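# Move one bottle from the cabinet onto the bench

## Task

Take a single bottle out of the cabinet and leave it standing upright on the bench, with the other two bottles still inside the cabinet.

## Robot and tools

Robot. Two UR-style arms, left_arm and right_arm, each on its own carriage on one shared floor track. left_rail carries left_arm and is always the one toward +y; right_rail carries right_arm. Each arm has a Robotiq 2F-140 style gripper. The left gripper's fingers can fold: grip with the outer quarter of the pads, near the tips, or a narrow part may slip, and pressing fingertips into a surface folds them quietly. The right gripper's fingers are rigid.

Frame. All positions in results are in one table-fixed scene frame, in metres: table top z = 0, +z up, +x the direction the arms face, +y to their left. The track runs along y at x = 0 (y = 0 mid-track); the table starts at x = 0.17. An arm's base sits at x = 0, y = its carriage position_m, z = 0.04. On the gripper, the fingers point along its own +z and close along its own y; end_effector_position is the point between the closed pads, and the fingertips reach about 33 mm past it (9 mm when fully open).

execute_actions(actions, cameras). actions is a list run in order. Each action may hold rows, steps, until, and device commands for left_rail or right_rail. rows: up to 15 rows, one per control step of 1/30 s. Every row is a single list of 18 numbers in [-1, 1] covering both arms: left dx, dy, dz, rx, ry, rz, left gripper position, force_limit, speed, then the same nine for the right arm. The six pose numbers are an offset, not a pose: measured from that arm's Hand target as it was when the action began, along the Hand target's own axes, with 1.0 = 0.6 m for dx/dy/dz and 180 degrees for rx/ry/rz (one rotation vector). All rows in an action count from that same start; a new action or call starts from the new Hand target, so resending an offset moves further. Zeros for all six re-command the current Hand target. steps: 1 to 450 (default 15), at least one per row; after the last row the arm keeps heading for that row's target. For gentle motion ramp offsets up row by row (about 0.01 per row). Orientation commands are clipped to 32 degrees from the measured orientation each step.
Gripper numbers are commands, not offsets: position +1 = fully open (140 mm), about -0.8 = pads touching, -1 = close until blocked. force_limit -1 to +1 (roughly 14 N to 58 N at slow close); speed -1 to +1 (about 30 to 250 mm/s). Faster closes grip much harder. To leave a gripper unchanged, resend its previous three numbers; 0 is a real value. To grip harder while holding, raise force_limit and change position slightly (e.g. -1 to -0.98).
Rails: position_m is an absolute place on the track (left_rail -0.8 to 1.5 m, right_rail -1.5 to 0.8 m); speed_m_s 0.01 to 1; acceleration_factor 0.1 to 1; {"stop": true} brakes. Keep carriages at least 0.78 m apart. After sending position_m, add an action such as {"steps": n, "until": {"left_rail": {"position_status": ["!=", "moving"]}}}, and let the carriage arrive before aiming its arm at a scene point. until reads only rail fields, with comparisons "=", "!=", "<", "<=", ">", ">=", or {"all"/"any": {"status": "ended"}}. Out-of-range values refuse the whole call. cameras: names, ["all"] or []; an empty actions list returns images by default.

move(target, speed, blend, stop_force, zero, blocking, cameras). target is one 18-number row or a list of up to 15 rows, same layout and scale as above; every row is an offset from the Hand target at the move's start, not from the previous row. Straight-line paths, no obstacle avoidance, capped at 10 s. speed in m/s, 0.002 to 3.6 (default 0.25). blend in metres for corner rounding. stop_force in N, 3 to 120, ends an arm's path on felt contact; leave it out when moving away from something being pressed. zero (default true) re-zeros before the move. blocking=false returns early; then use wait or stop before new rows or moves. Result adds a move: line (done, off_target, held, fault, moving; limits=paced or held).
wait(seconds 0 to 10). stop() brakes a running move. zoom_image(camera, region [x0, y0, x1, y1] in pixels, at most 504 by 504) on cam_high, cam_front, cam_side, cam_left_wrist or cam_right_wrist. zero_wrist_force(arm). read_manual gives licences only. finished_scene(scene) ends the scene for good; call it only when the bottle stands on the bench and the others remain in the cabinet.

Results. Per gripper: end_effector_position (m), end_effector_quat_wxyz, velocities; Hand target (base for next offsets); Joint positions per arm: rail m, then six joints in rad; joint torques; Wrist force/torque in the gripper's own axes; object_status 0 moving, 1 blocked while opening, 2 blocked while closing (a grip), 3 reached or pads met; position_measured in counts (3 open, about 139 = 60 mm, 230 pads meet); rail position_status (moving, done, contact_stop, time_out, stopped, stopped_with_arm, stopped_for_other_arm, stopped_for_other_carriage) and position_answer (taken/not_taken); Wrist depth as a 7x7 grid of distances in mm; motor temperatures.

Avoid. Never let anything leave the table, not even onto the track or the metal strip. No dropping, tossing, slamming or hard pushes; the arms are stiff, so a target slightly beyond a firm contact can fault. About 150 N outside force or a joint torque limit (wrists about 13 N m) stops that arm for 10 s. Keep the two arms, carriages included, from touching each other. Hold heavy items near their middle to avoid twisting the wrist. Motors heat when holding loads or straining; 85 °C locks the arm. Don't route a path close past an arm's own base.

Each tool is called in YAML: its name, and indented under it one key for each argument.

## Session

execute_actions:
  actions: []

Scene clock: 0.00 s.
left_arm: end_effector_position=(+0.3456, +1.0505, +0.5800) position_measured=3 object_status=3 end_effector_quat_wxyz=(+0.000, +0.000, +1.000, +0.000) | right_arm: end_effector_position=(+0.3456, -1.0530, +0.5800) position_measured=3 object_status=3 end_effector_quat_wxyz=(+0.000, +0.000, +1.000, +0.000)
Joint positions: left_arm=[1.023 -0.316 -1.725 0.971 -0.816 -1.571 -0.316] | right_arm=[-1.08 -0.316 -1.725 0.971 -0.816 -1.571 -0.316]
Joint velocities: within noise
Joint torques (N m): no reading
Motor temperatures (°C): left_arm=[32 26 28 37 33 37] | right_arm=[30 29 33 34 37 36]
Wrist force (N): no reading
Wrist torque (N m): no reading
Wrist force, peak (N): no reading
Wrist depth (mm): cam_left_wrist=[637 - - - 604 622 630 / - - - - - - 648 / 673 652 - 716 690 - - / 707 127 749 - 675 - 127 / - 120 707 - - 793 110 / - - - - 921 819 104 / 1724 1778 1806 1778 1792 1778 1806] | cam_right_wrist=[668 656 607 609 634 662 634 / - - - 692 664 - 644 / 745 713 - - - - 687 / - 144 732 750 - - 124 / - 117 780 792 792 - 106 / - 873 - - - 816 102 / - 1869 1790 1761 1853 1806 1869]
Hand target: left_arm +0.3456, +1.0505, +0.5800; +0.000, +0.000, +1.000, +0.000 | right_arm +0.3456, -1.0530, +0.5800; +0.000, +0.000, +1.000, +0.000
Tool commands: left_gripper/position=+1.0 left_gripper/force_limit=+1.0 left_gripper/speed=+1.0 right_gripper/position=+1.0 right_gripper/force_limit=+1.0 right_gripper/speed=+1.0
left_rail: position_m=1.023 position_status=done
right_rail: position_m=-1.080 position_status=done

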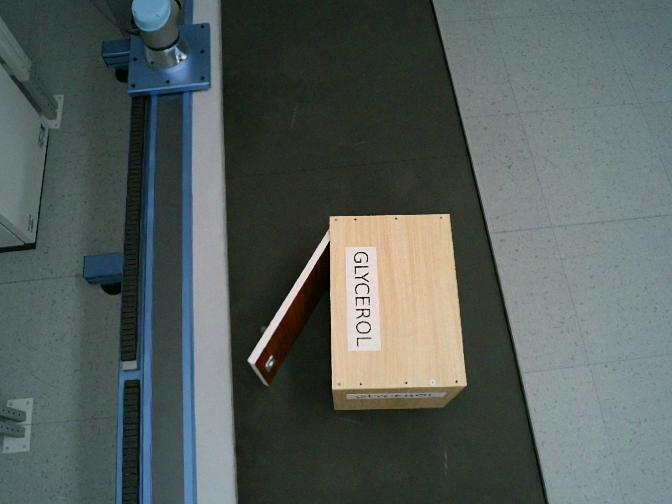

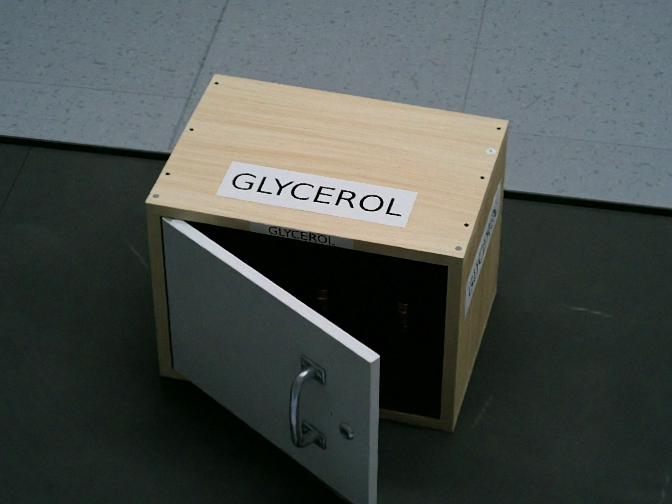

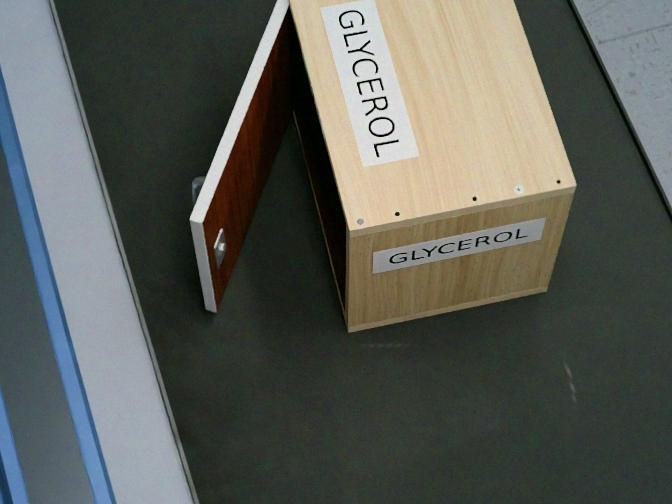

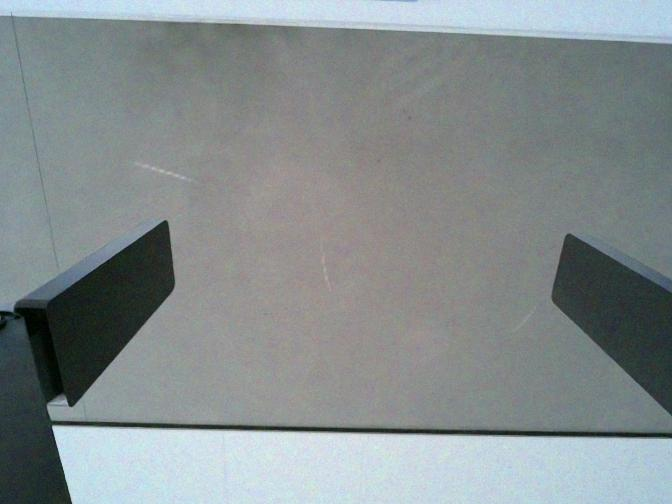

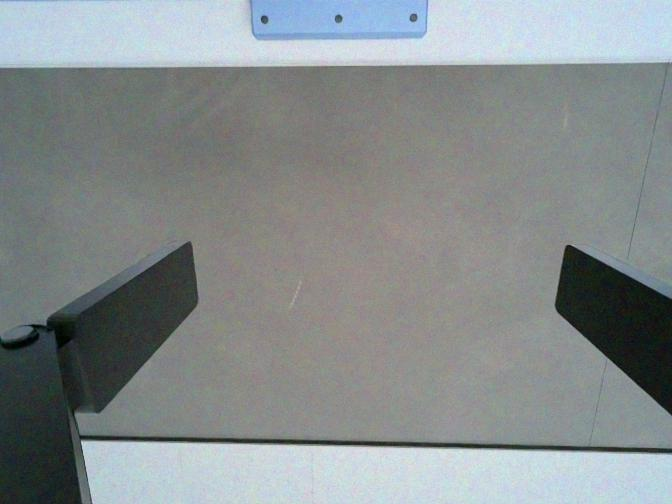

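zoom_image:
  camera: "cam_front"
  region: [200, 200, 480, 440]

zoom_image:
  camera: "cam_side"
  region: [180, 100, 400, 340]

Scaled by 1.800 from the camera's 672x504 image, which has a finer 960x720 frame.

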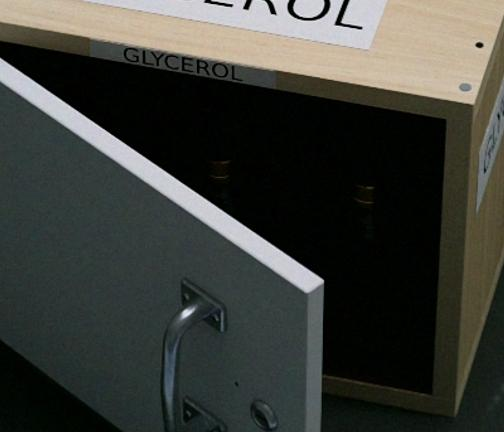

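Scaled by 2.100 from the camera's 672x504 image, which has a finer 960x720 frame.

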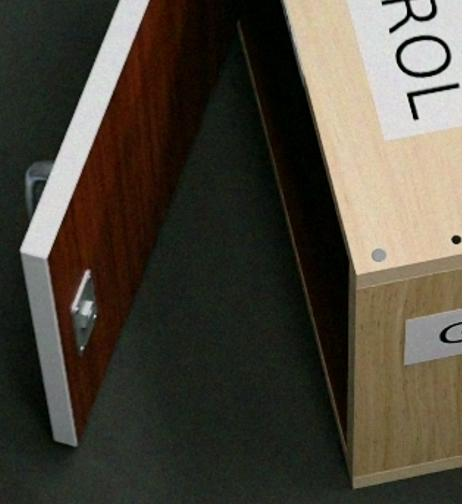

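execute_actions:
  actions:
    - {"right_rail":{"position_m":-0.45,"speed_m_s":0.5,"acceleration_factor":0.5},"rows":[[0,0,0,0,0,0,1,1,1,0,0,0,0,0,0,-0.7,0,-0.5]],"steps":150,"until":{"right_rail":{"position_status":["!=","moving"]}}}

move:
  target: [0,0,0,0,0,0,1,1,1,0.043,0.488,0.1,0,0,0,-0.7,0,-0.5]
  cameras: ["all"]

Scene clock: 12.80 s.
left_arm: end_effector_position=(+0.3456, +1.0505, +0.5800) position_measured=3 object_status=3 end_effector_quat_wxyz=(+0.000, +0.000, +1.000, +0.000) | right_arm: end_effector_position=(+0.3456, -0.4228, +0.5800) position_measured=217 object_status=3 end_effector_quat_wxyz=(+0.000, +0.000, +1.000, +0.000)
Joint positions: left_arm=[1.023 -0.316 -1.725 0.971 -0.816 -1.571 -0.316] | right_arm=[-0.45 -0.316 -1.725 0.971 -0.816 -1.571 -0.316]
Joint torques (N m): left_arm=[-0.38 -11.02 -18.95 -3.05 0.17 0.32] | right_arm=[0.47 -13.36 -19.69 -2.96 0.17 -0.01]
Wrist force (N): left_arm=[0.0 0.4 0.0] | right_arm=[-0.1 -0.2 -0.3]
Wrist torque (N m): left_arm=[0.08 0.01 -0.01] | right_arm=[-0.03 0.01 0.00]
Wrist force, peak (N): left_arm=[-0.4 0.5 -0.2] | right_arm=[-0.3 -1.9 0.1]
Wrist depth (mm): cam_left_wrist=[610 - - 647 622 - - / - - - - 648 - 660 / - - 656 720 698 705 698 / - 123 - - - - 138 / - 129 - 777 - - 114 / - - - - - - 104 / - 1698 1764 1821 1778 1792 1865] | cam_right_wrist=[662 658 658 602 638 619 636 / - - 662 - 658 - - / - - - - 662 - - / - 780 745 705 715 634 696 / 783 786 88 108 87 92 432 / - - - - - - - / - - - - - - -]
Hand target: left_arm +0.3456, +1.0505, +0.5800; +0.000, +0.000, +1.000, +0.000 | right_arm +0.3456, -0.4228, +0.5800; +0.000, +0.000, +1.000, +0.000
Off the commanded pose: left_arm 0.000 m, 0 deg | right_arm 0.000 m, 0 deg.
left_rail: position_m=1.023 position_status=done
right_rail: position_m=-0.450 speed_m_s=0.50 position_status=done

Scene clock: 14.73 s.
left_arm: end_effector_position=(+0.3456, +1.0505, +0.5800) position_measured=3 object_status=3 end_effector_quat_wxyz=(+0.000, +0.000, +1.000, +0.000) | right_arm: end_effector_position=(+0.3198, -0.1301, +0.5200) position_measured=217 object_status=3 end_effector_quat_wxyz=(+0.000, +0.000, +1.000, +0.000)
Joint positions: left_arm=[1.023 -0.316 -1.725 0.971 -0.816 -1.571 -0.316] | right_arm=[-0.45 0.486 -1.577 1.031 -1.025 -1.571 0.486]
Joint torques (N m): left_arm=[1.05 -12.17 -18.6 -3.03 0.06 0.33] | right_arm=[10.24 -4.9 -40.94 -3.89 -1.59 1.44]
Wrist force (N): left_arm=[-0.2 0.2 -0.3] | right_arm=[0.0 -0.3 0.0]
Wrist torque (N m): left_arm=[0.03 0.06 -0.01] | right_arm=[-0.05 -0.02 -0.06]
Wrist force, peak (N): left_arm=[-0.4 0.5 0.2] | right_arm=[-0.5 -1.5 -0.6]
Wrist depth (mm): cam_left_wrist=[- - - 648 627 637 634 / - - - - - 656 650 / - 690 711 - - 688 725 / - 127 - - 774 720 136 / - 119 810 749 771 785 114 / - - 856 - 828 - 104 / 1792 1737 - - 1778 1737 1751] | cam_right_wrist=[619 553 590 597 595 579 576 / - - - - - - 600 / - - - - 664 621 623 / - 668 - 150 636 638 - / - - 85 108 87 93 490 / - - - - - - - / - - - - - - -]
Hand target: left_arm +0.3456, +1.0505, +0.5800; +0.000, +0.000, +1.000, +0.000 | right_arm +0.3198, -0.1299, +0.5200; +0.000, +0.000, +1.000, +0.000
Off the commanded pose: left_arm 0.000 m, 0 deg | right_arm 0.000 m, 0 deg.
left_rail: position_m=1.023 position_status=done
right_rail: position_m=-0.450 speed_m_s=0.50 position_status=done
move: done
camera_calibration:
cam_right_wrist: T_world_to_cam=[[0.0150319, 0.998911, -0.044177, 0.15739], [0.956764, -0.00153419, 0.290863, -0.443325], [0.290478, -0.0466391, -0.955744, 0.536772], [0, 0, 0, 1]] pos_world=[0.26587, -0.132864, 0.648917]

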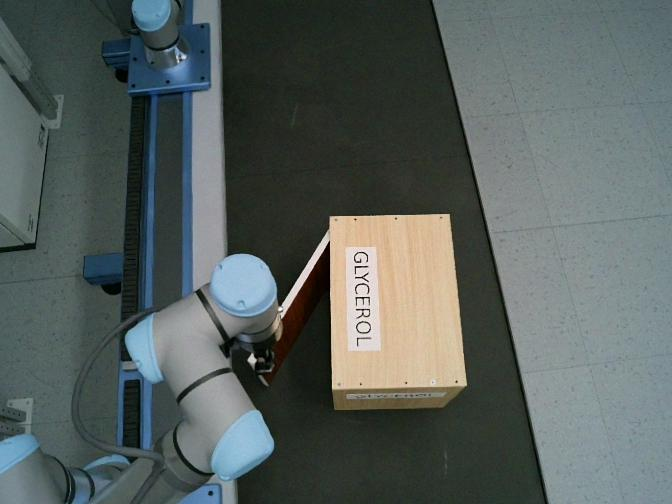

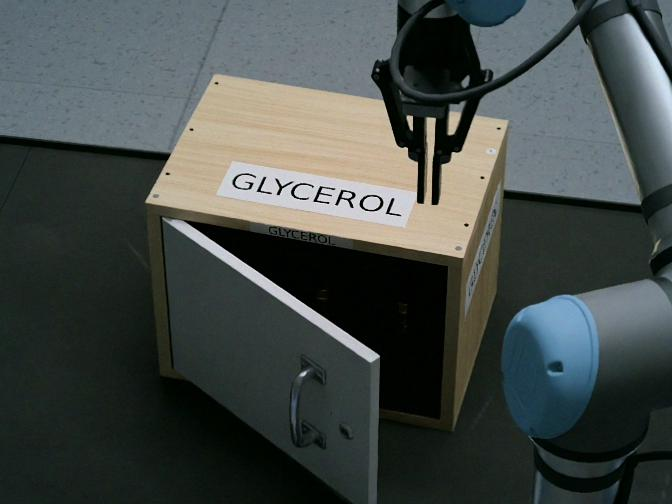

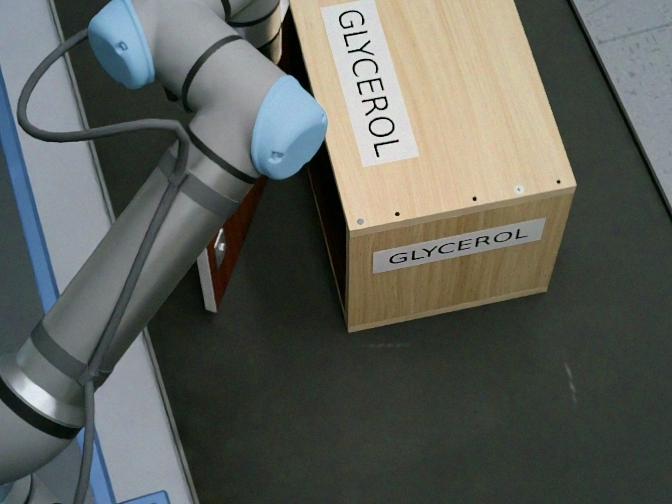

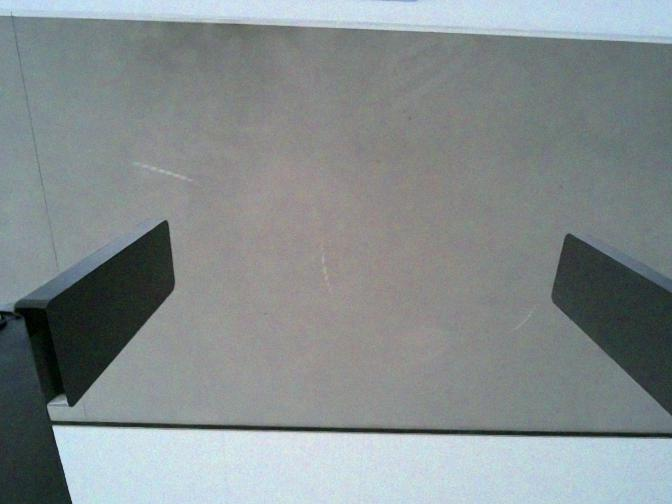

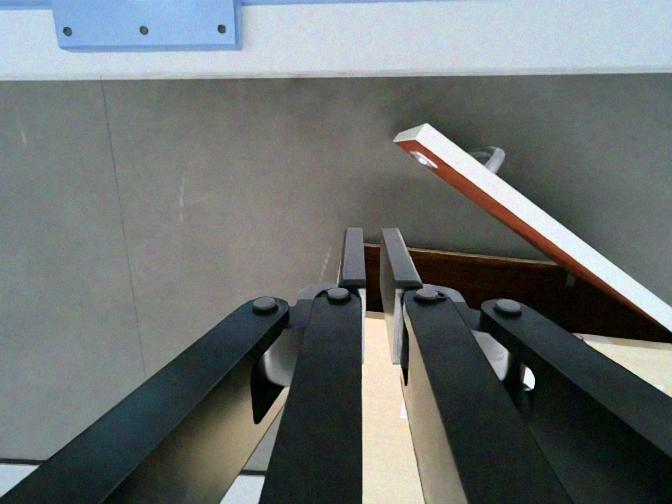

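execute_actions:
  actions:
    - {"right_rail":{"position_m":-0.25},"steps":120,"until":{"right_rail":{"position_status":["!=","moving"]}}}

move:
  target:
    - [0,0,0,0,0,0,1,1,1,-0.04,-0.258,0,0,0,0,-0.7,0,-0.5]
    - [0,0,0,0,0,0,1,1,1,-0.04,-0.258,0.5,0,0,0,-0.7,0,-0.5]
  speed: 0.2
  cameras: ["all"]

Scene clock: 21.13 s.
left_arm: end_effector_position=(+0.3456, +1.0505, +0.5800) position_measured=3 object_status=3 end_effector_quat_wxyz=(+0.000, +0.000, +1.000, +0.000) | right_arm: end_effector_position=(+0.3198, +0.0701, +0.5200) position_measured=217 object_status=3 end_effector_quat_wxyz=(+0.000, +0.000, +1.000, +0.000)
Joint positions: left_arm=[1.023 -0.316 -1.725 0.971 -0.816 -1.571 -0.316] | right_arm=[-0.25 0.487 -1.577 1.031 -1.025 -1.571 0.487]
Joint torques (N m): left_arm=[0.62 -11.03 -18.33 -2.99 -0.09 0.51] | right_arm=[2.4 -10.23 -35.34 -0.72 -1.38 1.51]
Wrist force (N): left_arm=[0.0 0.4 -0.1] | right_arm=[0.1 -0.6 -0.2]
Wrist torque (N m): left_arm=[0.08 0.01 0.00] | right_arm=[-0.10 -0.03 -0.06]
Wrist force, peak (N): left_arm=[-0.5 0.2 0.1] | right_arm=[0.0 -2.1 -0.3]
Wrist depth (mm): cam_left_wrist=[588 630 617 634 622 648 632 / 612 648 669 - 650 645 - / - - - 700 - - 707 / - 123 - 716 - - 720 / - 120 - - 777 807 114 / - - - - 807 825 104 / 1806 1778 1764 1806 1821 1792 1806] | cam_right_wrist=[619 562 573 595 574 574 570 / 638 623 610 - 587 - - / 727 627 371 577 627 598 - / - 713 666 415 660 664 - / - 386 87 108 87 90 - / - - - - - - - / - - - - - - -]
Hand target: left_arm +0.3456, +1.0505, +0.5800; +0.000, +0.000, +1.000, +0.000 | right_arm +0.3198, +0.0700, +0.5200; +0.000, +0.000, +1.000, +0.000
Tool commands: left_gripper/position=+1.0 left_gripper/force_limit=+1.0 left_gripper/speed=+1.0 right_gripper/position=-0.7 right_gripper/force_limit=+0.0 right_gripper/speed=-0.5
Off the commanded pose: left_arm 0.000 m, 0 deg | right_arm 0.000 m, 0 deg.
left_rail: position_m=1.023 position_status=done
right_rail: position_m=-0.250 speed_m_s=0.50 position_status=done

Scene clock: 24.73 s.
left_arm: end_effector_position=(+0.3456, +1.0505, +0.5800) position_measured=3 object_status=3 end_effector_quat_wxyz=(+0.000, +0.000, +1.000, +0.000) | right_arm: end_effector_position=(+0.3438, -0.0848, +0.2201) position_measured=217 object_status=3 end_effector_quat_wxyz=(+0.000, +0.000, +1.000, +0.000)
Joint positions: left_arm=[1.023 -0.316 -1.725 0.971 -0.816 -1.571 -0.316] | right_arm=[-0.25 0.091 -1.874 2.071 -1.768 -1.571 0.091]
Joint torques (N m): left_arm=[1.24 -11.26 -18.09 -2.92 0.02 0.59] | right_arm=[5.92 3.08 -7.9 -5.13 1.79 0.91]
Wrist force (N): left_arm=[0.0 0.1 0.1] | right_arm=[0.1 -0.3 -0.2]
Wrist torque (N m): left_arm=[0.02 0.01 0.00] | right_arm=[-0.04 -0.02 0.04]
Wrist force, peak (N): left_arm=[-0.2 0.6 0.0] | right_arm=[5.7 4.9 1.8]
Wrist depth (mm): cam_left_wrist=[587 599 627 632 637 634 639 / - - - - - 671 658 / - - - - - - 698 / - 124 - - - - 127 / - 120 - 799 793 - 115 / - - - - 816 - 109 / - 1792 1724 1821 1835 1821 1896] | cam_right_wrist=[321 313 - - - - - / - - - 324 - - - / 338 346 346 340 195 95 - / - - 346 349 - 171 105 / 396 384 85 108 86 90 311 / 404 - - - - - - / - - - - - - -]
Hand target: left_arm +0.3456, +1.0505, +0.5800; +0.000, +0.000, +1.000, +0.000 | right_arm +0.3438, -0.0848, +0.2200; +0.000, +0.000, +1.000, +0.000
Off the commanded pose: left_arm 0.000 m, 0 deg | right_arm 0.000 m, 0 deg.
left_rail: position_m=1.023 position_status=done
right_rail: position_m=-0.250 speed_m_s=0.50 position_status=done
move: done
camera_calibration:
cam_right_wrist: T_world_to_cam=[[0.0150573, 0.998906, -0.0442752, 0.0985569], [0.956791, -0.00153436, 0.290772, -0.378964], [0.290386, -0.0467403, -0.955768, 0.245312], [0, 0, 0, 1]] pos_world=[0.28987, -0.0875646, 0.349017]

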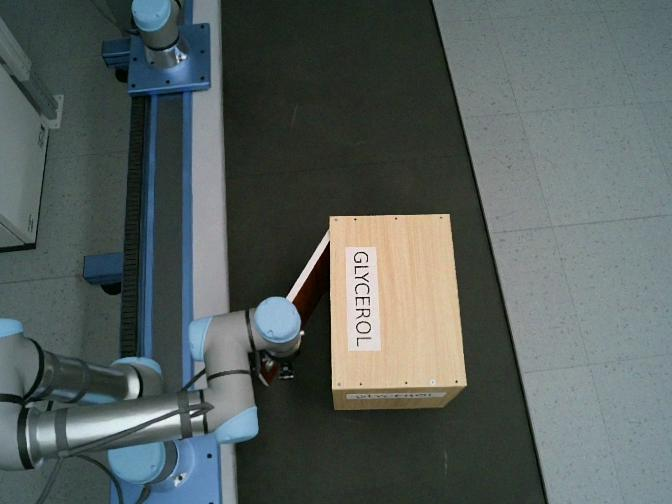

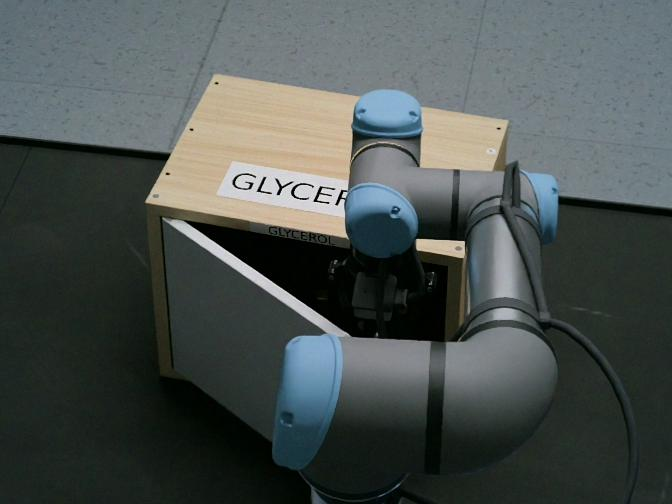

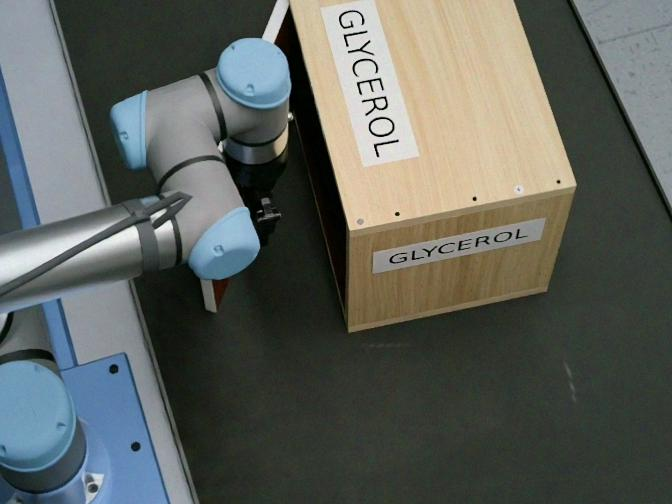

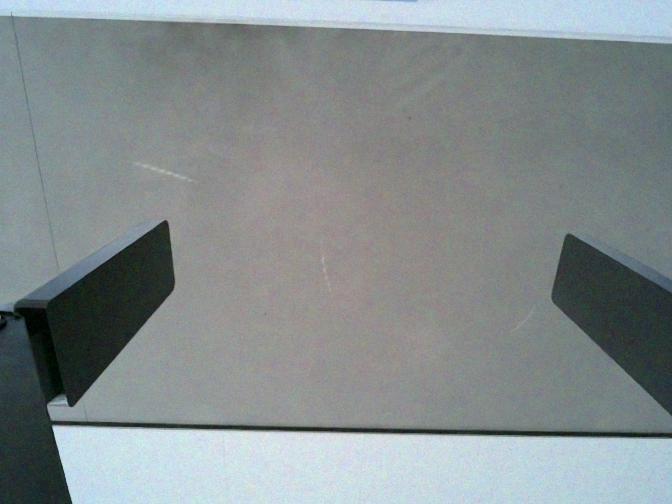

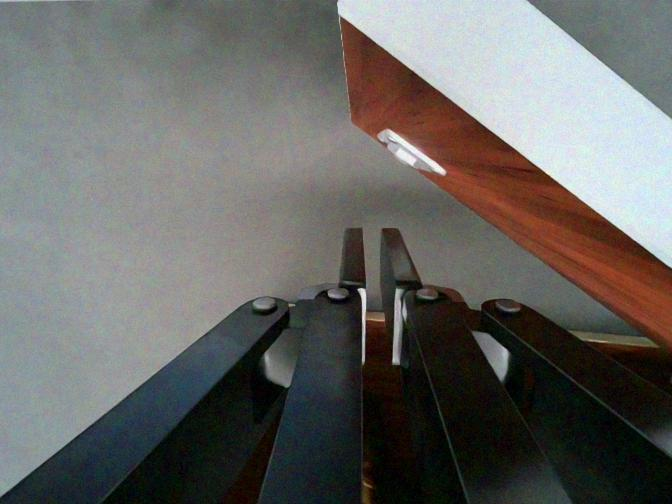

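move:
  target:
    - [0,0,0,0,0,0,1,1,1,0.13,0.108,0,0,0,0,-0.7,0,-0.5]
    - [0,0,0,0,0,0,1,1,1,0.26,0.238,0,0,0,0,-0.7,0,-0.5]
    - [0,0,0,0,0,0,1,1,1,0.338,0.407,0,0,0,0,-0.7,0,-0.5]
    - [0,0,0,0,0,0,1,1,1,0.357,0.545,0,0,0,0,-0.7,0,-0.5]
    - [0,0,0,0,0,0,1,1,1,0.338,0.683,0,0,0,0,-0.7,0,-0.5]
  speed: 0.1
  blend: 0.02
  stop_force: 40
  cameras: ["cam_high","cam_front"]

Scene clock: 32.37 s.
left_arm: end_effector_position=(+0.3456, +1.0505, +0.5800) position_measured=3 object_status=3 end_effector_quat_wxyz=(+0.000, +0.000, +1.000, +0.000) | right_arm: end_effector_position=(+0.1410, +0.3250, +0.2200) position_measured=217 object_status=3 end_effector_quat_wxyz=(+0.000, +0.000, +1.000, +0.000)
Joint positions: left_arm=[1.023 -0.316 -1.725 0.971 -0.816 -1.571 -0.316] | right_arm=[-0.25 1.103 -1.347 1.567 -1.791 -1.571 1.103]
Joint torques (N m): left_arm=[1.09 -10.25 -18.8 -3.22 -0.23 0.94] | right_arm=[10.88 -10.45 -41.98 -0.48 -1.32 1.45]
Wrist force (N): left_arm=[0.0 -0.2 0.0] | right_arm=[0.2 -1.6 -0.1]
Wrist torque (N m): left_arm=[-0.05 0.01 0.00] | right_arm=[-0.16 0.00 -0.05]
Wrist force, peak (N): left_arm=[-0.6 0.3 0.2] | right_arm=[-2.9 -2.5 -1.0]
Wrist depth (mm): cam_left_wrist=[618 - 610 632 634 650 636 / - - 660 - - - 652 / - - - - - 749 698 / - 127 675 - - - 129 / - 118 - 799 - - 114 / - - 813 828 849 - 109 / 1764 1778 1778 1865 1821 1806 1711] | cam_right_wrist=[315 307 304 300 293 288 283 / 364 352 - 335 335 319 315 / 392 367 357 345 344 338 336 / - - 372 - 227 175 341 / - - 87 108 87 92 102 / - - - - - - - / - - - - - - -]
Hand target: left_arm +0.3456, +1.0505, +0.5800; +0.000, +0.000, +1.000, +0.000 | right_arm +0.1410, +0.3250, +0.2200; +0.000, +0.000, +1.000, +0.000
Off the commanded pose: left_arm 0.000 m, 0 deg | right_arm 0.000 m, 0 deg.
left_rail: position_m=1.023 position_status=done
right_rail: position_m=-0.250 speed_m_s=0.50 position_status=done
move: done
Images, in order (width x height): cam_high 672x504, cam_front 672x504.

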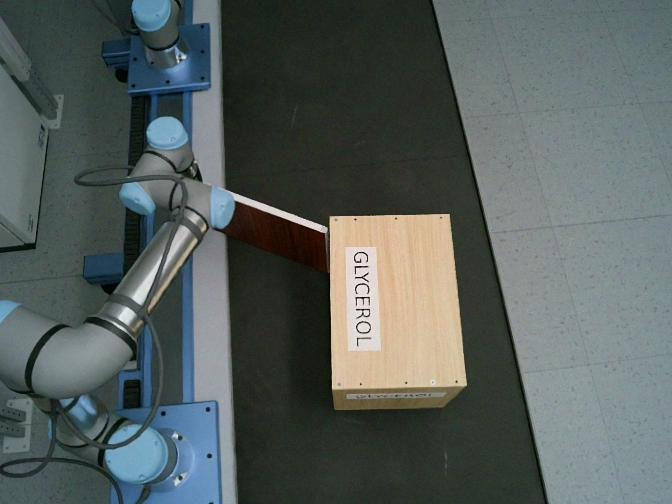

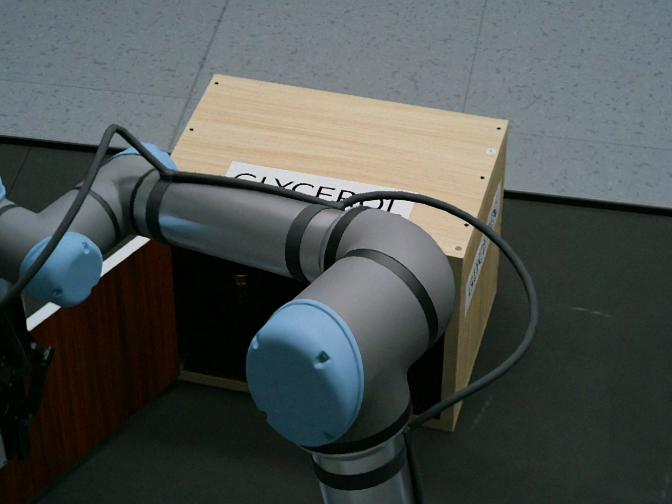

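move:
  target:
    - [0,0,0,0,0,0,1,1,1,-0.23,-0.45,0,0,0,0,-0.7,0,-0.5]
    - [0,0,0,0,0,0,1,1,1,-0.23,-0.65,-0.3,0,0,0,-0.7,0,-0.5]
  blend: 0.05

execute_actions:
  actions:
    - {"right_rail":{"position_m":-0.45},"steps":120,"until":{"right_rail":{"position_status":["!=","moving"]}}}
  cameras: ["cam_high"]

Scene clock: 41.80 s.
left_arm: end_effector_position=(+0.3456, +1.0505, +0.5800) position_measured=3 object_status=3 end_effector_quat_wxyz=(+0.000, +0.000, +1.000, +0.000) | right_arm: end_effector_position=(+0.2790, -0.0649, +0.3999) position_measured=217 object_status=3 end_effector_quat_wxyz=(+0.000, +0.000, +1.000, +0.000)
Joint positions: left_arm=[1.023 -0.316 -1.725 0.971 -0.816 -1.571 -0.316] | right_arm=[-0.25 0.176 -1.974 1.669 -1.266 -1.571 0.176]
Joint torques (N m): left_arm=[1.51 -10.61 -18.09 -3.09 -0.26 1.07] | right_arm=[-9.61 4.65 -43.6 -0.67 1.31 -1.34]
Wrist force (N): left_arm=[-0.3 0.1 0.0] | right_arm=[-0.3 0.0 0.1]
Wrist torque (N m): left_arm=[0.02 0.06 -0.01] | right_arm=[-0.02 0.06 0.04]
Wrist force, peak (N): left_arm=[-0.4 0.3 0.4] | right_arm=[7.0 0.2 1.2]
Wrist depth (mm): cam_left_wrist=[- 608 623 658 625 618 629 / - 632 683 - 669 645 645 / - - - - 709 - 677 / - 127 - 729 - - 134 / - 129 - - - 779 114 / - - - - - - 104 / - 1792 1792 1737 1821 1979 1806] | cam_right_wrist=[506 443 442 483 - 480 485 / 549 - 511 504 499 499 456 / - - 530 - - 530 517 / - 564 - - - 526 - / 640 579 85 108 87 90 - / - - - - - - - / - - - - - - -]
Hand target: left_arm +0.3456, +1.0505, +0.5800; +0.000, +0.000, +1.000, +0.000 | right_arm +0.2790, -0.0650, +0.4000; +0.000, +0.000, +1.000, +0.000
Off the commanded pose: left_arm 0.000 m, 0 deg | right_arm 0.000 m, 0 deg.
left_rail: position_m=1.023 position_status=done
right_rail: position_m=-0.250 speed_m_s=0.50 position_status=done
move: done

Scene clock: 43.07 s.
left_arm: end_effector_position=(+0.3456, +1.0505, +0.5800) position_measured=3 object_status=3 end_effector_quat_wxyz=(+0.000, +0.000, +1.000, +0.000) | right_arm: end_effector_position=(+0.2790, -0.2649, +0.4000) position_measured=217 object_status=3 end_effector_quat_wxyz=(+0.000, +0.000, +1.000, +0.000)
Joint positions: left_arm=[1.023 -0.316 -1.725 0.971 -0.816 -1.571 -0.316] | right_arm=[-0.45 0.176 -1.974 1.669 -1.266 -1.571 0.176]
Joint torques (N m): left_arm=[0.57 -10.82 -19.21 -3.14 -0.42 1.28] | right_arm=[-7.42 4.88 -38.46 -1.02 1.63 -1.31]
Wrist force (N): left_arm=[-0.1 0.1 0.3] | right_arm=[-0.1 -0.3 0.6]
Wrist torque (N m): left_arm=[0.00 0.02 0.00] | right_arm=[-0.08 0.02 0.05]
Wrist force, peak (N): left_arm=[-0.3 0.5 0.0] | right_arm=[-0.1 -1.7 0.3]
Wrist depth (mm): cam_left_wrist=[625 - 613 643 658 665 634 / - 643 - - - - 654 / - - - - - - - / 707 128 - - - - 127 / - 119 - - 793 - 114 / - - - 822 872 - 104 / 1764 1764 1806 1778 1778 1835 1835] | cam_right_wrist=[499 447 441 483 471 478 475 / 522 511 483 495 490 477 489 / - 494 - 529 - 505 502 / - 559 - 539 - - 539 / 621 - 85 108 87 90 548 / - - - - - - - / - - - - - - -]
Hand target: left_arm +0.3456, +1.0505, +0.5800; +0.000, +0.000, +1.000, +0.000 | right_arm +0.2790, -0.2649, +0.4000; +0.000, +0.000, +1.000, +0.000
Tool commands: left_gripper/position=+1.0 left_gripper/force_limit=+1.0 left_gripper/speed=+1.0 right_gripper/position=-0.7 right_gripper/force_limit=+0.0 right_gripper/speed=-0.5
Off the commanded pose: left_arm 0.000 m, 0 deg | right_arm 0.000 m, 0 deg.
left_rail: position_m=1.023 position_status=done
right_rail: position_m=-0.450 speed_m_s=0.50 position_status=done
Images, in order (width x height): cam_high 672x504.

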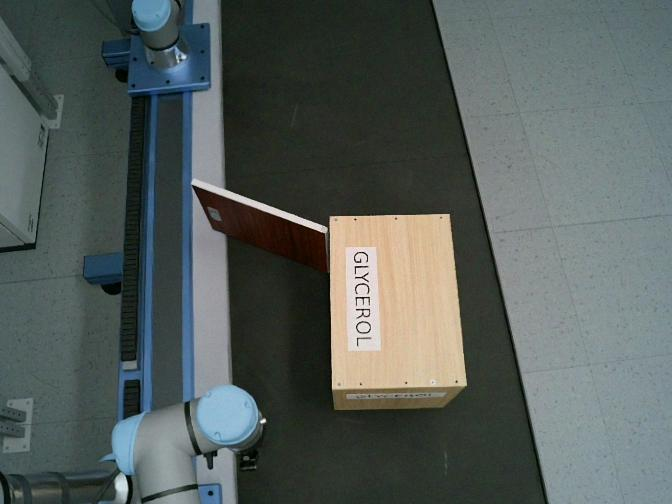

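move:
  target: [0,0,0,0,0,0,1,1,1,-0.035,0.392,0.267,0,-0.361,0,1,0,-0.5]
  cameras: ["cam_high","cam_front","cam_right_wrist"]

Scene clock: 47.30 s.
left_arm: end_effector_position=(+0.3456, +1.0505, +0.5800) position_measured=3 object_status=3 end_effector_quat_wxyz=(+0.000, +0.000, +1.000, +0.000) | right_arm: end_effector_position=(+0.3000, -0.0297, +0.2398) position_measured=3 object_status=3 end_effector_quat_wxyz=(+0.537, +0.000, +0.844, +0.000)
Joint positions: left_arm=[1.023 -0.316 -1.725 0.971 -0.816 -1.571 -0.316] | right_arm=[-0.45 1.205 -1.385 2.293 -3.132 -2.58 0.836]
Joint torques (N m): left_arm=[1.5 -10.48 -18.94 -3.25 -0.36 1.2] | right_arm=[10.28 -5.65 -1.2 -5.89 -4.75 -1.52]
Wrist force (N): left_arm=[0.0 0.3 0.0] | right_arm=[-2.0 -0.1 0.8]
Wrist torque (N m): left_arm=[0.05 0.01 -0.01] | right_arm=[-0.10 0.40 -0.28]
Wrist force, peak (N): left_arm=[-0.1 0.4 0.5] | right_arm=[-1.5 -1.6 -1.0]
Wrist depth (mm): cam_left_wrist=[- 620 627 620 618 610 632 / - 658 665 - 660 671 - / 647 698 - - 690 - 694 / - 123 749 741 - - 129 / - 120 - 766 - - 114 / - 837 828 825 - - 104 / 1764 1778 1806 1751 1792 1806 1806] | cam_right_wrist=[367 346 309 313 320 319 318 / 472 - 357 393 387 375 360 / 816 - 368 574 579 507 372 / 3228 134 386 564 573 570 336 / - 125 397 549 555 546 107 / - 262 267 280 288 397 106 / - - - 2267 4842 5073 -]
Hand target: left_arm +0.3456, +1.0505, +0.5800; +0.000, +0.000, +1.000, +0.000 | right_arm +0.3000, -0.0297, +0.2398; +0.537, +0.000, +0.843, +0.000
Off the commanded pose: left_arm 0.000 m, 0 deg | right_arm 0.000 m, 0 deg.
left_rail: position_m=1.023 position_status=done
right_rail: position_m=-0.450 speed_m_s=0.50 position_status=done
move: done
camera_calibration:
cam_right_wrist: T_world_to_cam=[[0.046589, 0.998901, -0.00509822, 0.0262109], [0.14126, -0.00153574, 0.989971, -0.265661], [0.988876, -0.0468419, -0.141176, -0.125417], [0, 0, 0, 1]] pos_world=[0.160328, -0.0324648, 0.245425]
Images, in order (width x height): cam_high 672x504, cam_front 672x504, cam_right_wrist 672x504.

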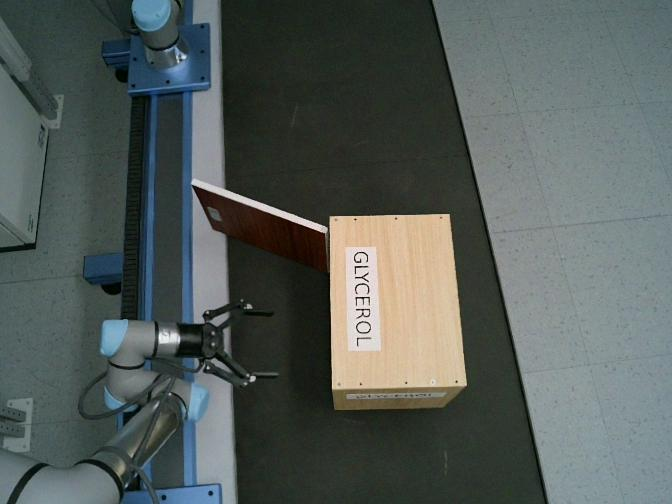

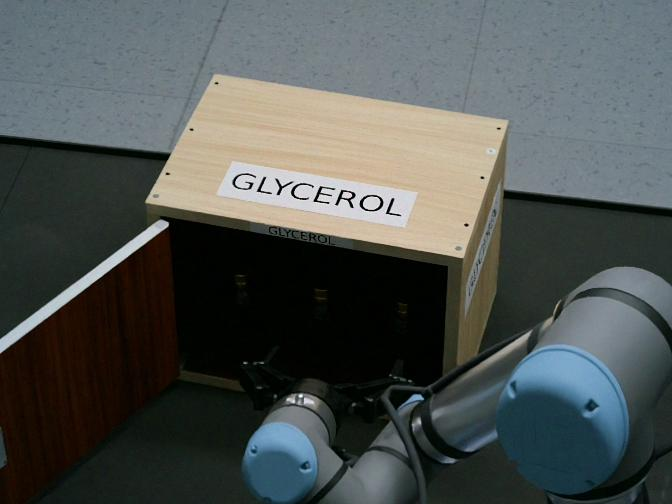

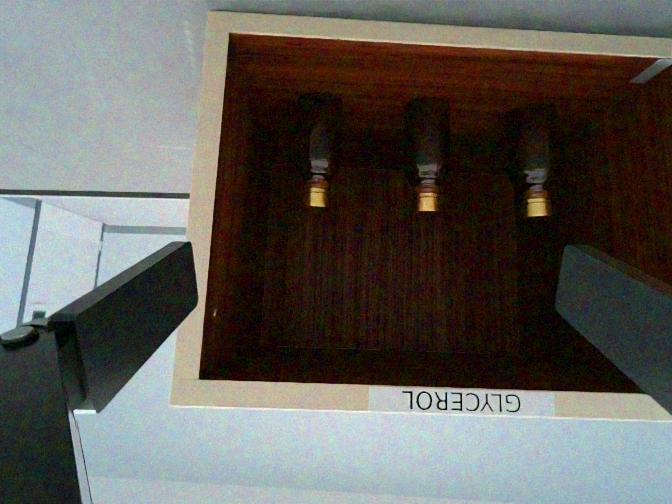

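move:
  target: [0,0,0,0,0,0,1,1,1,0.111,0.1,0.2355,0,0,0,0.175,-0.8,-0.5]
  speed: 0.15
  cameras: ["cam_high","cam_front","cam_right_wrist"]

zoom_image:
  camera: "cam_right_wrist"
  region: [150, 0, 600, 450]

Scene clock: 57.70 s.
left_arm: end_effector_position=(+0.3456, +1.0505, +0.5800) position_measured=3 object_status=3 end_effector_quat_wxyz=(+0.000, +0.000, +1.000, +0.000) | right_arm: end_effector_position=(+0.3998, +0.0302, +0.1198) position_measured=107 object_status=3 end_effector_quat_wxyz=(+0.537, +0.000, +0.843, +0.000)
Joint positions: left_arm=[1.023 -0.316 -1.725 0.971 -0.816 -1.571 -0.316] | right_arm=[-0.45 1.057 -0.922 2.098 -3.558 -2.48 0.643]
Joint torques (N m): left_arm=[1.89 -10.81 -18.68 -3.51 -0.36 1.08] | right_arm=[-10.35 -16.05 -23.87 -5.66 1.29 -1.57]
Wrist force (N): left_arm=[-0.1 0.3 0.0] | right_arm=[-1.9 -0.7 0.8]
Wrist torque (N m): left_arm=[0.05 0.02 0.00] | right_arm=[-0.19 0.42 -0.23]
Wrist force, peak (N): left_arm=[-0.1 0.6 -0.2] | right_arm=[-3.5 0.1 2.3]
Wrist depth (mm): cam_left_wrist=[- - - 585 602 610 622 / - 654 650 - - - - / 702 700 - 716 - - - / - 127 - 709 - - 729 / - 129 807 - 734 - 114 / - 793 822 - 813 - 104 / 1778 1778 1792 1792 1778 1724 1724] | cam_right_wrist=[159 - 155 152 - 150 154 / 203 205 206 209 211 214 216 / 232 276 272 277 273 262 247 / 235 320 267 276 475 284 269 / - 92 128 458 470 116 236 / - - 447 449 461 - - / - - 429 434 443 - -]
Hand target: left_arm +0.3456, +1.0505, +0.5800; +0.000, +0.000, +1.000, +0.000 | right_arm +0.3999, +0.0303, +0.1197; +0.537, +0.000, +0.843, +0.000
Off the commanded pose: left_arm 0.000 m, 0 deg | right_arm 0.000 m, 0 deg.
left_rail: position_m=1.023 position_status=done
right_rail: position_m=-0.450 speed_m_s=0.50 position_status=done
move: done
camera_calibration:
cam_right_wrist: T_world_to_cam=[[0.0464912, 0.998906, -0.00508067, -0.0388618], [0.141162, -0.00153467, 0.989985, -0.160847], [0.988894, -0.0467428, -0.141079, -0.238262], [0, 0, 0, 1]] pos_world=[0.260128, 0.0274354, 0.125425]
Images, in order (width x height): cam_high 672x504, cam_front 672x504, cam_right_wrist 672x504.

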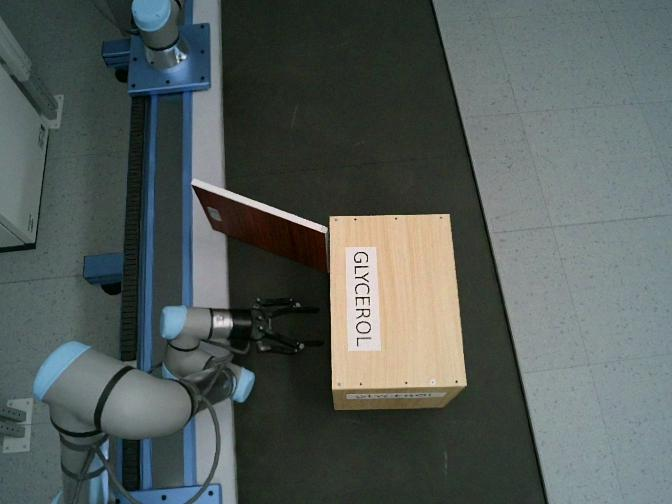

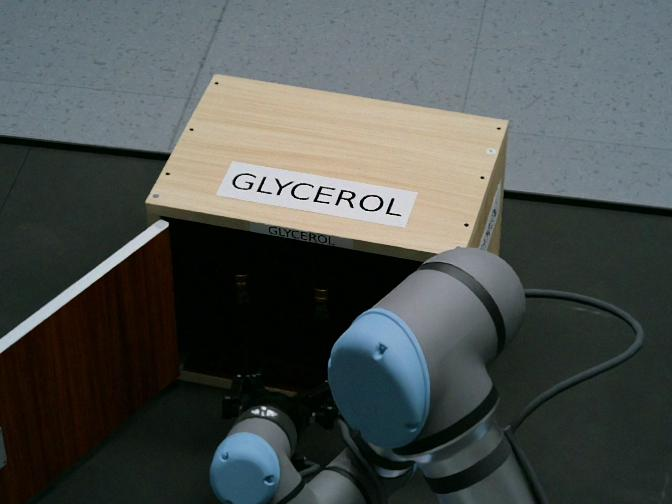

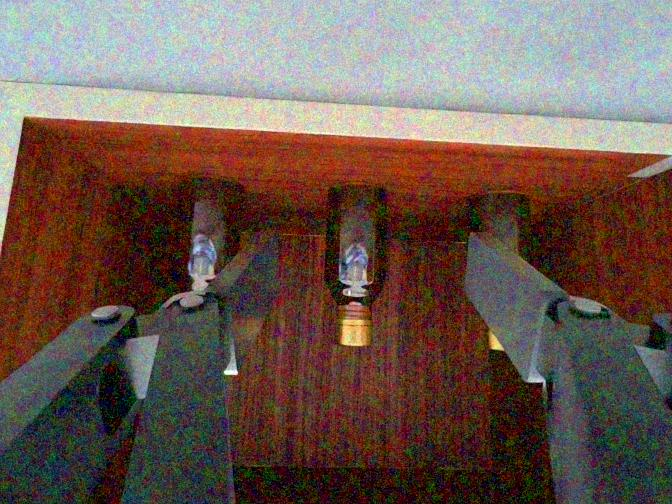

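Scaled by 1.120 from the camera's 672x504 image, which has a finer 960x720 frame.

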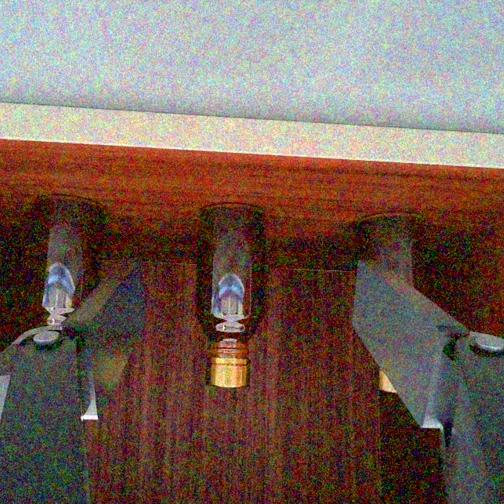

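move:
  target: [0,0,0,0,0,0,1,1,1,-0.0427,-0.0117,0.21,0,0,0,0.175,-0.8,-0.5]
  speed: 0.08
  cameras: ["cam_front","cam_right_wrist"]

Scene clock: 65.87 s.
left_arm: end_effector_position=(+0.3456, +1.0505, +0.5800) position_measured=3 object_status=3 end_effector_quat_wxyz=(+0.000, +0.000, +1.000, +0.000) | right_arm: end_effector_position=(+0.5247, +0.0232, +0.0897) position_measured=107 object_status=3 end_effector_quat_wxyz=(+0.537, +0.000, +0.843, +0.000)
Joint positions: left_arm=[1.023 -0.316 -1.725 0.971 -0.816 -1.571 -0.316] | right_arm=[-0.45 0.843 -0.776 1.943 -3.696 -2.314 0.444]
Joint torques (N m): left_arm=[2.54 -10.42 -18.74 -3.45 -0.5 1.19] | right_arm=[-10.25 -18.78 -24.69 -5.77 1.25 -1.22]
Wrist force (N): left_arm=[-0.3 0.2 0.1] | right_arm=[-1.7 -0.2 1.1]
Wrist torque (N m): left_arm=[0.04 0.06 -0.01] | right_arm=[-0.14 0.40 -0.22]
Wrist force, peak (N): left_arm=[-0.2 0.4 0.5] | right_arm=[-2.2 -0.8 0.9]
Wrist depth (mm): cam_left_wrist=[- - 629 - 645 634 629 / - 652 - - - - - / - 690 739 698 683 - - / 705 123 - - - - 725 / - 128 825 - 801 - 114 / - 804 - - - - 104 / - 1806 1737 1806 1806 1896 1835] | cam_right_wrist=[- 92 90 86 89 92 87 / 135 124 122 120 119 117 123 / 144 156 188 152 156 175 155 / 139 148 276 146 152 185 154 / - 95 128 140 156 116 146 / - - 327 328 337 - - / - - 318 319 325 - -]
Hand target: left_arm +0.3456, +1.0505, +0.5800; +0.000, +0.000, +1.000, +0.000 | right_arm +0.5249, +0.0232, +0.0896; +0.537, +0.000, +0.843, +0.000
Off the commanded pose: left_arm 0.000 m, 0 deg | right_arm 0.000 m, 0 deg.
left_rail: position_m=1.023 position_status=done
right_rail: position_m=-0.450 speed_m_s=0.50 position_status=done
move: done
camera_calibration:
cam_right_wrist: T_world_to_cam=[[0.0464865, 0.998906, -0.00508005, -0.0378274], [0.141149, -0.001534, 0.989987, -0.148685], [0.988896, -0.0467381, -0.141066, -0.36635], [0, 0, 0, 1]] pos_world=[0.385028, 0.0204355, 0.0953251]
Images, in order (width x height): cam_front 672x504, cam_right_wrist 672x504.

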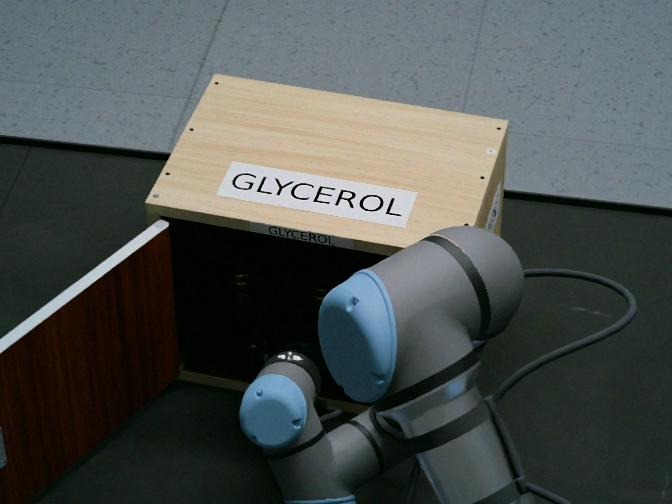

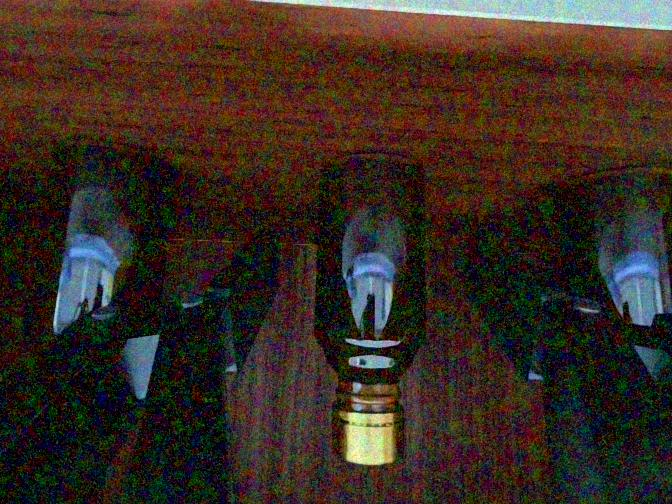

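execute_actions:
  actions:
    - {"rows":[[0,0,0,0,0,0,1,1,1,0,0,0,0,0,0,-1,-0.2,-1]],"steps":90}

wait:
  seconds: 1
  cameras: ["cam_right_wrist"]

Scene clock: 70.20 s.
left_arm: end_effector_position=(+0.3456, +1.0505, +0.5800) position_measured=3 object_status=3 end_effector_quat_wxyz=(+0.000, +0.000, +1.000, +0.000) | right_arm: end_effector_position=(+0.5249, +0.0232, +0.0896) position_measured=162 object_status=2 end_effector_quat_wxyz=(+0.537, +0.000, +0.843, +0.000)
Joint positions: left_arm=[1.023 -0.316 -1.725 0.971 -0.816 -1.571 -0.316] | right_arm=[-0.45 0.843 -0.776 1.942 -3.696 -2.314 0.443]
Joint torques (N m): left_arm=[2.51 -11.01 -18.21 -3.55 -0.61 1.29] | right_arm=[1.42 -16.26 -16.99 -0.54 0.53 -1.35]
Wrist force (N): left_arm=[-0.3 0.2 0.1] | right_arm=[-2.7 -0.4 -1.1]
Wrist torque (N m): left_arm=[0.04 0.06 -0.01] | right_arm=[-0.26 0.39 -0.16]
Wrist force, peak (N): left_arm=[-0.2 0.6 0.3] | right_arm=[-3.5 0.1 -0.8]
Wrist depth (mm): cam_left_wrist=[604 627 - 639 612 637 636 / 671 643 665 647 - - - / - - - 681 694 - - / - 127 - 716 - - 128 / - 128 790 819 - - 114 / - 869 - - - - 104 / - 1764 1792 1792 1806 1806 -] | cam_right_wrist=[- 92 90 86 89 92 87 / 135 124 122 121 119 117 123 / - 154 188 152 155 176 156 / - 158 334 144 145 298 154 / - 82 87 140 138 86 89 / - 73 67 147 147 - 67 / - - - 319 - - -]
Hand target: left_arm +0.3456, +1.0505, +0.5800; +0.000, +0.000, +1.000, +0.000 | right_arm +0.5249, +0.0232, +0.0896; +0.537, +0.000, +0.843, +0.000
Off the commanded pose: left_arm 0.000 m, 0 deg | right_arm 0.000 m, 0 deg.
left_rail: position_m=1.023 position_status=done
right_rail: position_m=-0.450 speed_m_s=0.50 position_status=done

Scene clock: 71.20 s.
left_arm: end_effector_position=(+0.3456, +1.0505, +0.5800) position_measured=3 object_status=3 end_effector_quat_wxyz=(+0.000, +0.000, +1.000, +0.000) | right_arm: end_effector_position=(+0.5249, +0.0232, +0.0896) position_measured=162 object_status=2 end_effector_quat_wxyz=(+0.537, +0.000, +0.843, +0.000)
Joint positions: left_arm=[1.023 -0.316 -1.725 0.971 -0.816 -1.571 -0.316] | right_arm=[-0.45 0.843 -0.776 1.942 -3.696 -2.314 0.443]
Joint torques (N m): left_arm=[2.39 -10.7 -18.32 -3.36 -0.59 1.19] | right_arm=[3.39 -16.18 -14.29 -0.52 0.22 -1.49]
Wrist force (N): left_arm=[-0.1 -0.1 -0.1] | right_arm=[-2.5 0.0 -0.6]
Wrist torque (N m): left_arm=[-0.02 0.02 -0.01] | right_arm=[-0.18 0.40 -0.15]
Wrist force, peak (N): left_arm=[-0.2 0.3 0.4] | right_arm=[-3.4 -0.1 -1.0]
Wrist depth (mm): cam_left_wrist=[610 - - 613 623 632 629 / - - - - - - 671 / - - 694 - - - 683 / 711 124 - - - 725 720 / - 120 - - 727 - 115 / - 843 810 - - - 109 / 1792 1806 1778 1737 1850 1850 1792] | cam_right_wrist=[- 92 90 86 89 92 87 / 135 124 122 120 119 117 124 / 144 156 188 152 162 176 156 / - 158 334 147 145 298 153 / - 88 87 140 138 86 89 / - 72 67 151 - - 67 / - - - 321 321 - -]
Hand target: left_arm +0.3456, +1.0505, +0.5800; +0.000, +0.000, +1.000, +0.000 | right_arm +0.5249, +0.0232, +0.0896; +0.537, +0.000, +0.843, +0.000
Tool commands: left_gripper/position=+1.0 left_gripper/force_limit=+1.0 left_gripper/speed=+1.0 right_gripper/position=-1.0 right_gripper/force_limit=-0.2 right_gripper/speed=-1.0
Off the commanded pose: left_arm 0.000 m, 0 deg | right_arm 0.000 m, 0 deg.
left_rail: position_m=1.023 position_status=done
right_rail: position_m=-0.450 speed_m_s=0.50 position_status=done
wait: 1.00 s
camera_calibration:
cam_right_wrist: T_world_to_cam=[[0.0464865, 0.998906, -0.00508005, -0.0378372], [0.141149, -0.001534, 0.989987, -0.148615], [0.988896, -0.0467381, -0.141066, -0.366562], [0, 0, 0, 1]] pos_world=[0.385228, 0.0204355, 0.0952251]
Images, in order (width x height): cam_right_wrist 672x504.

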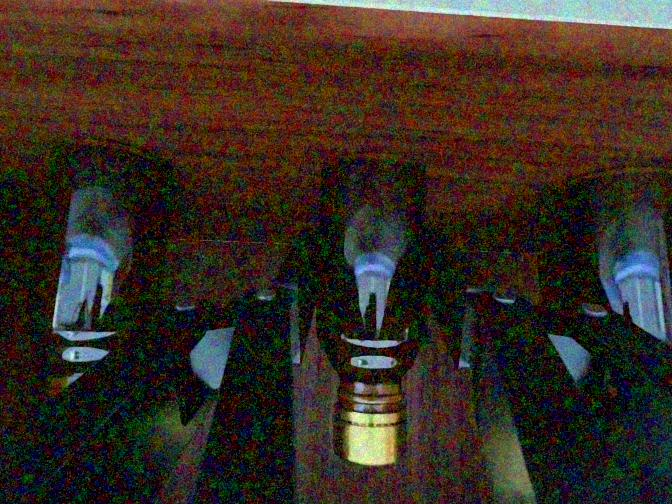

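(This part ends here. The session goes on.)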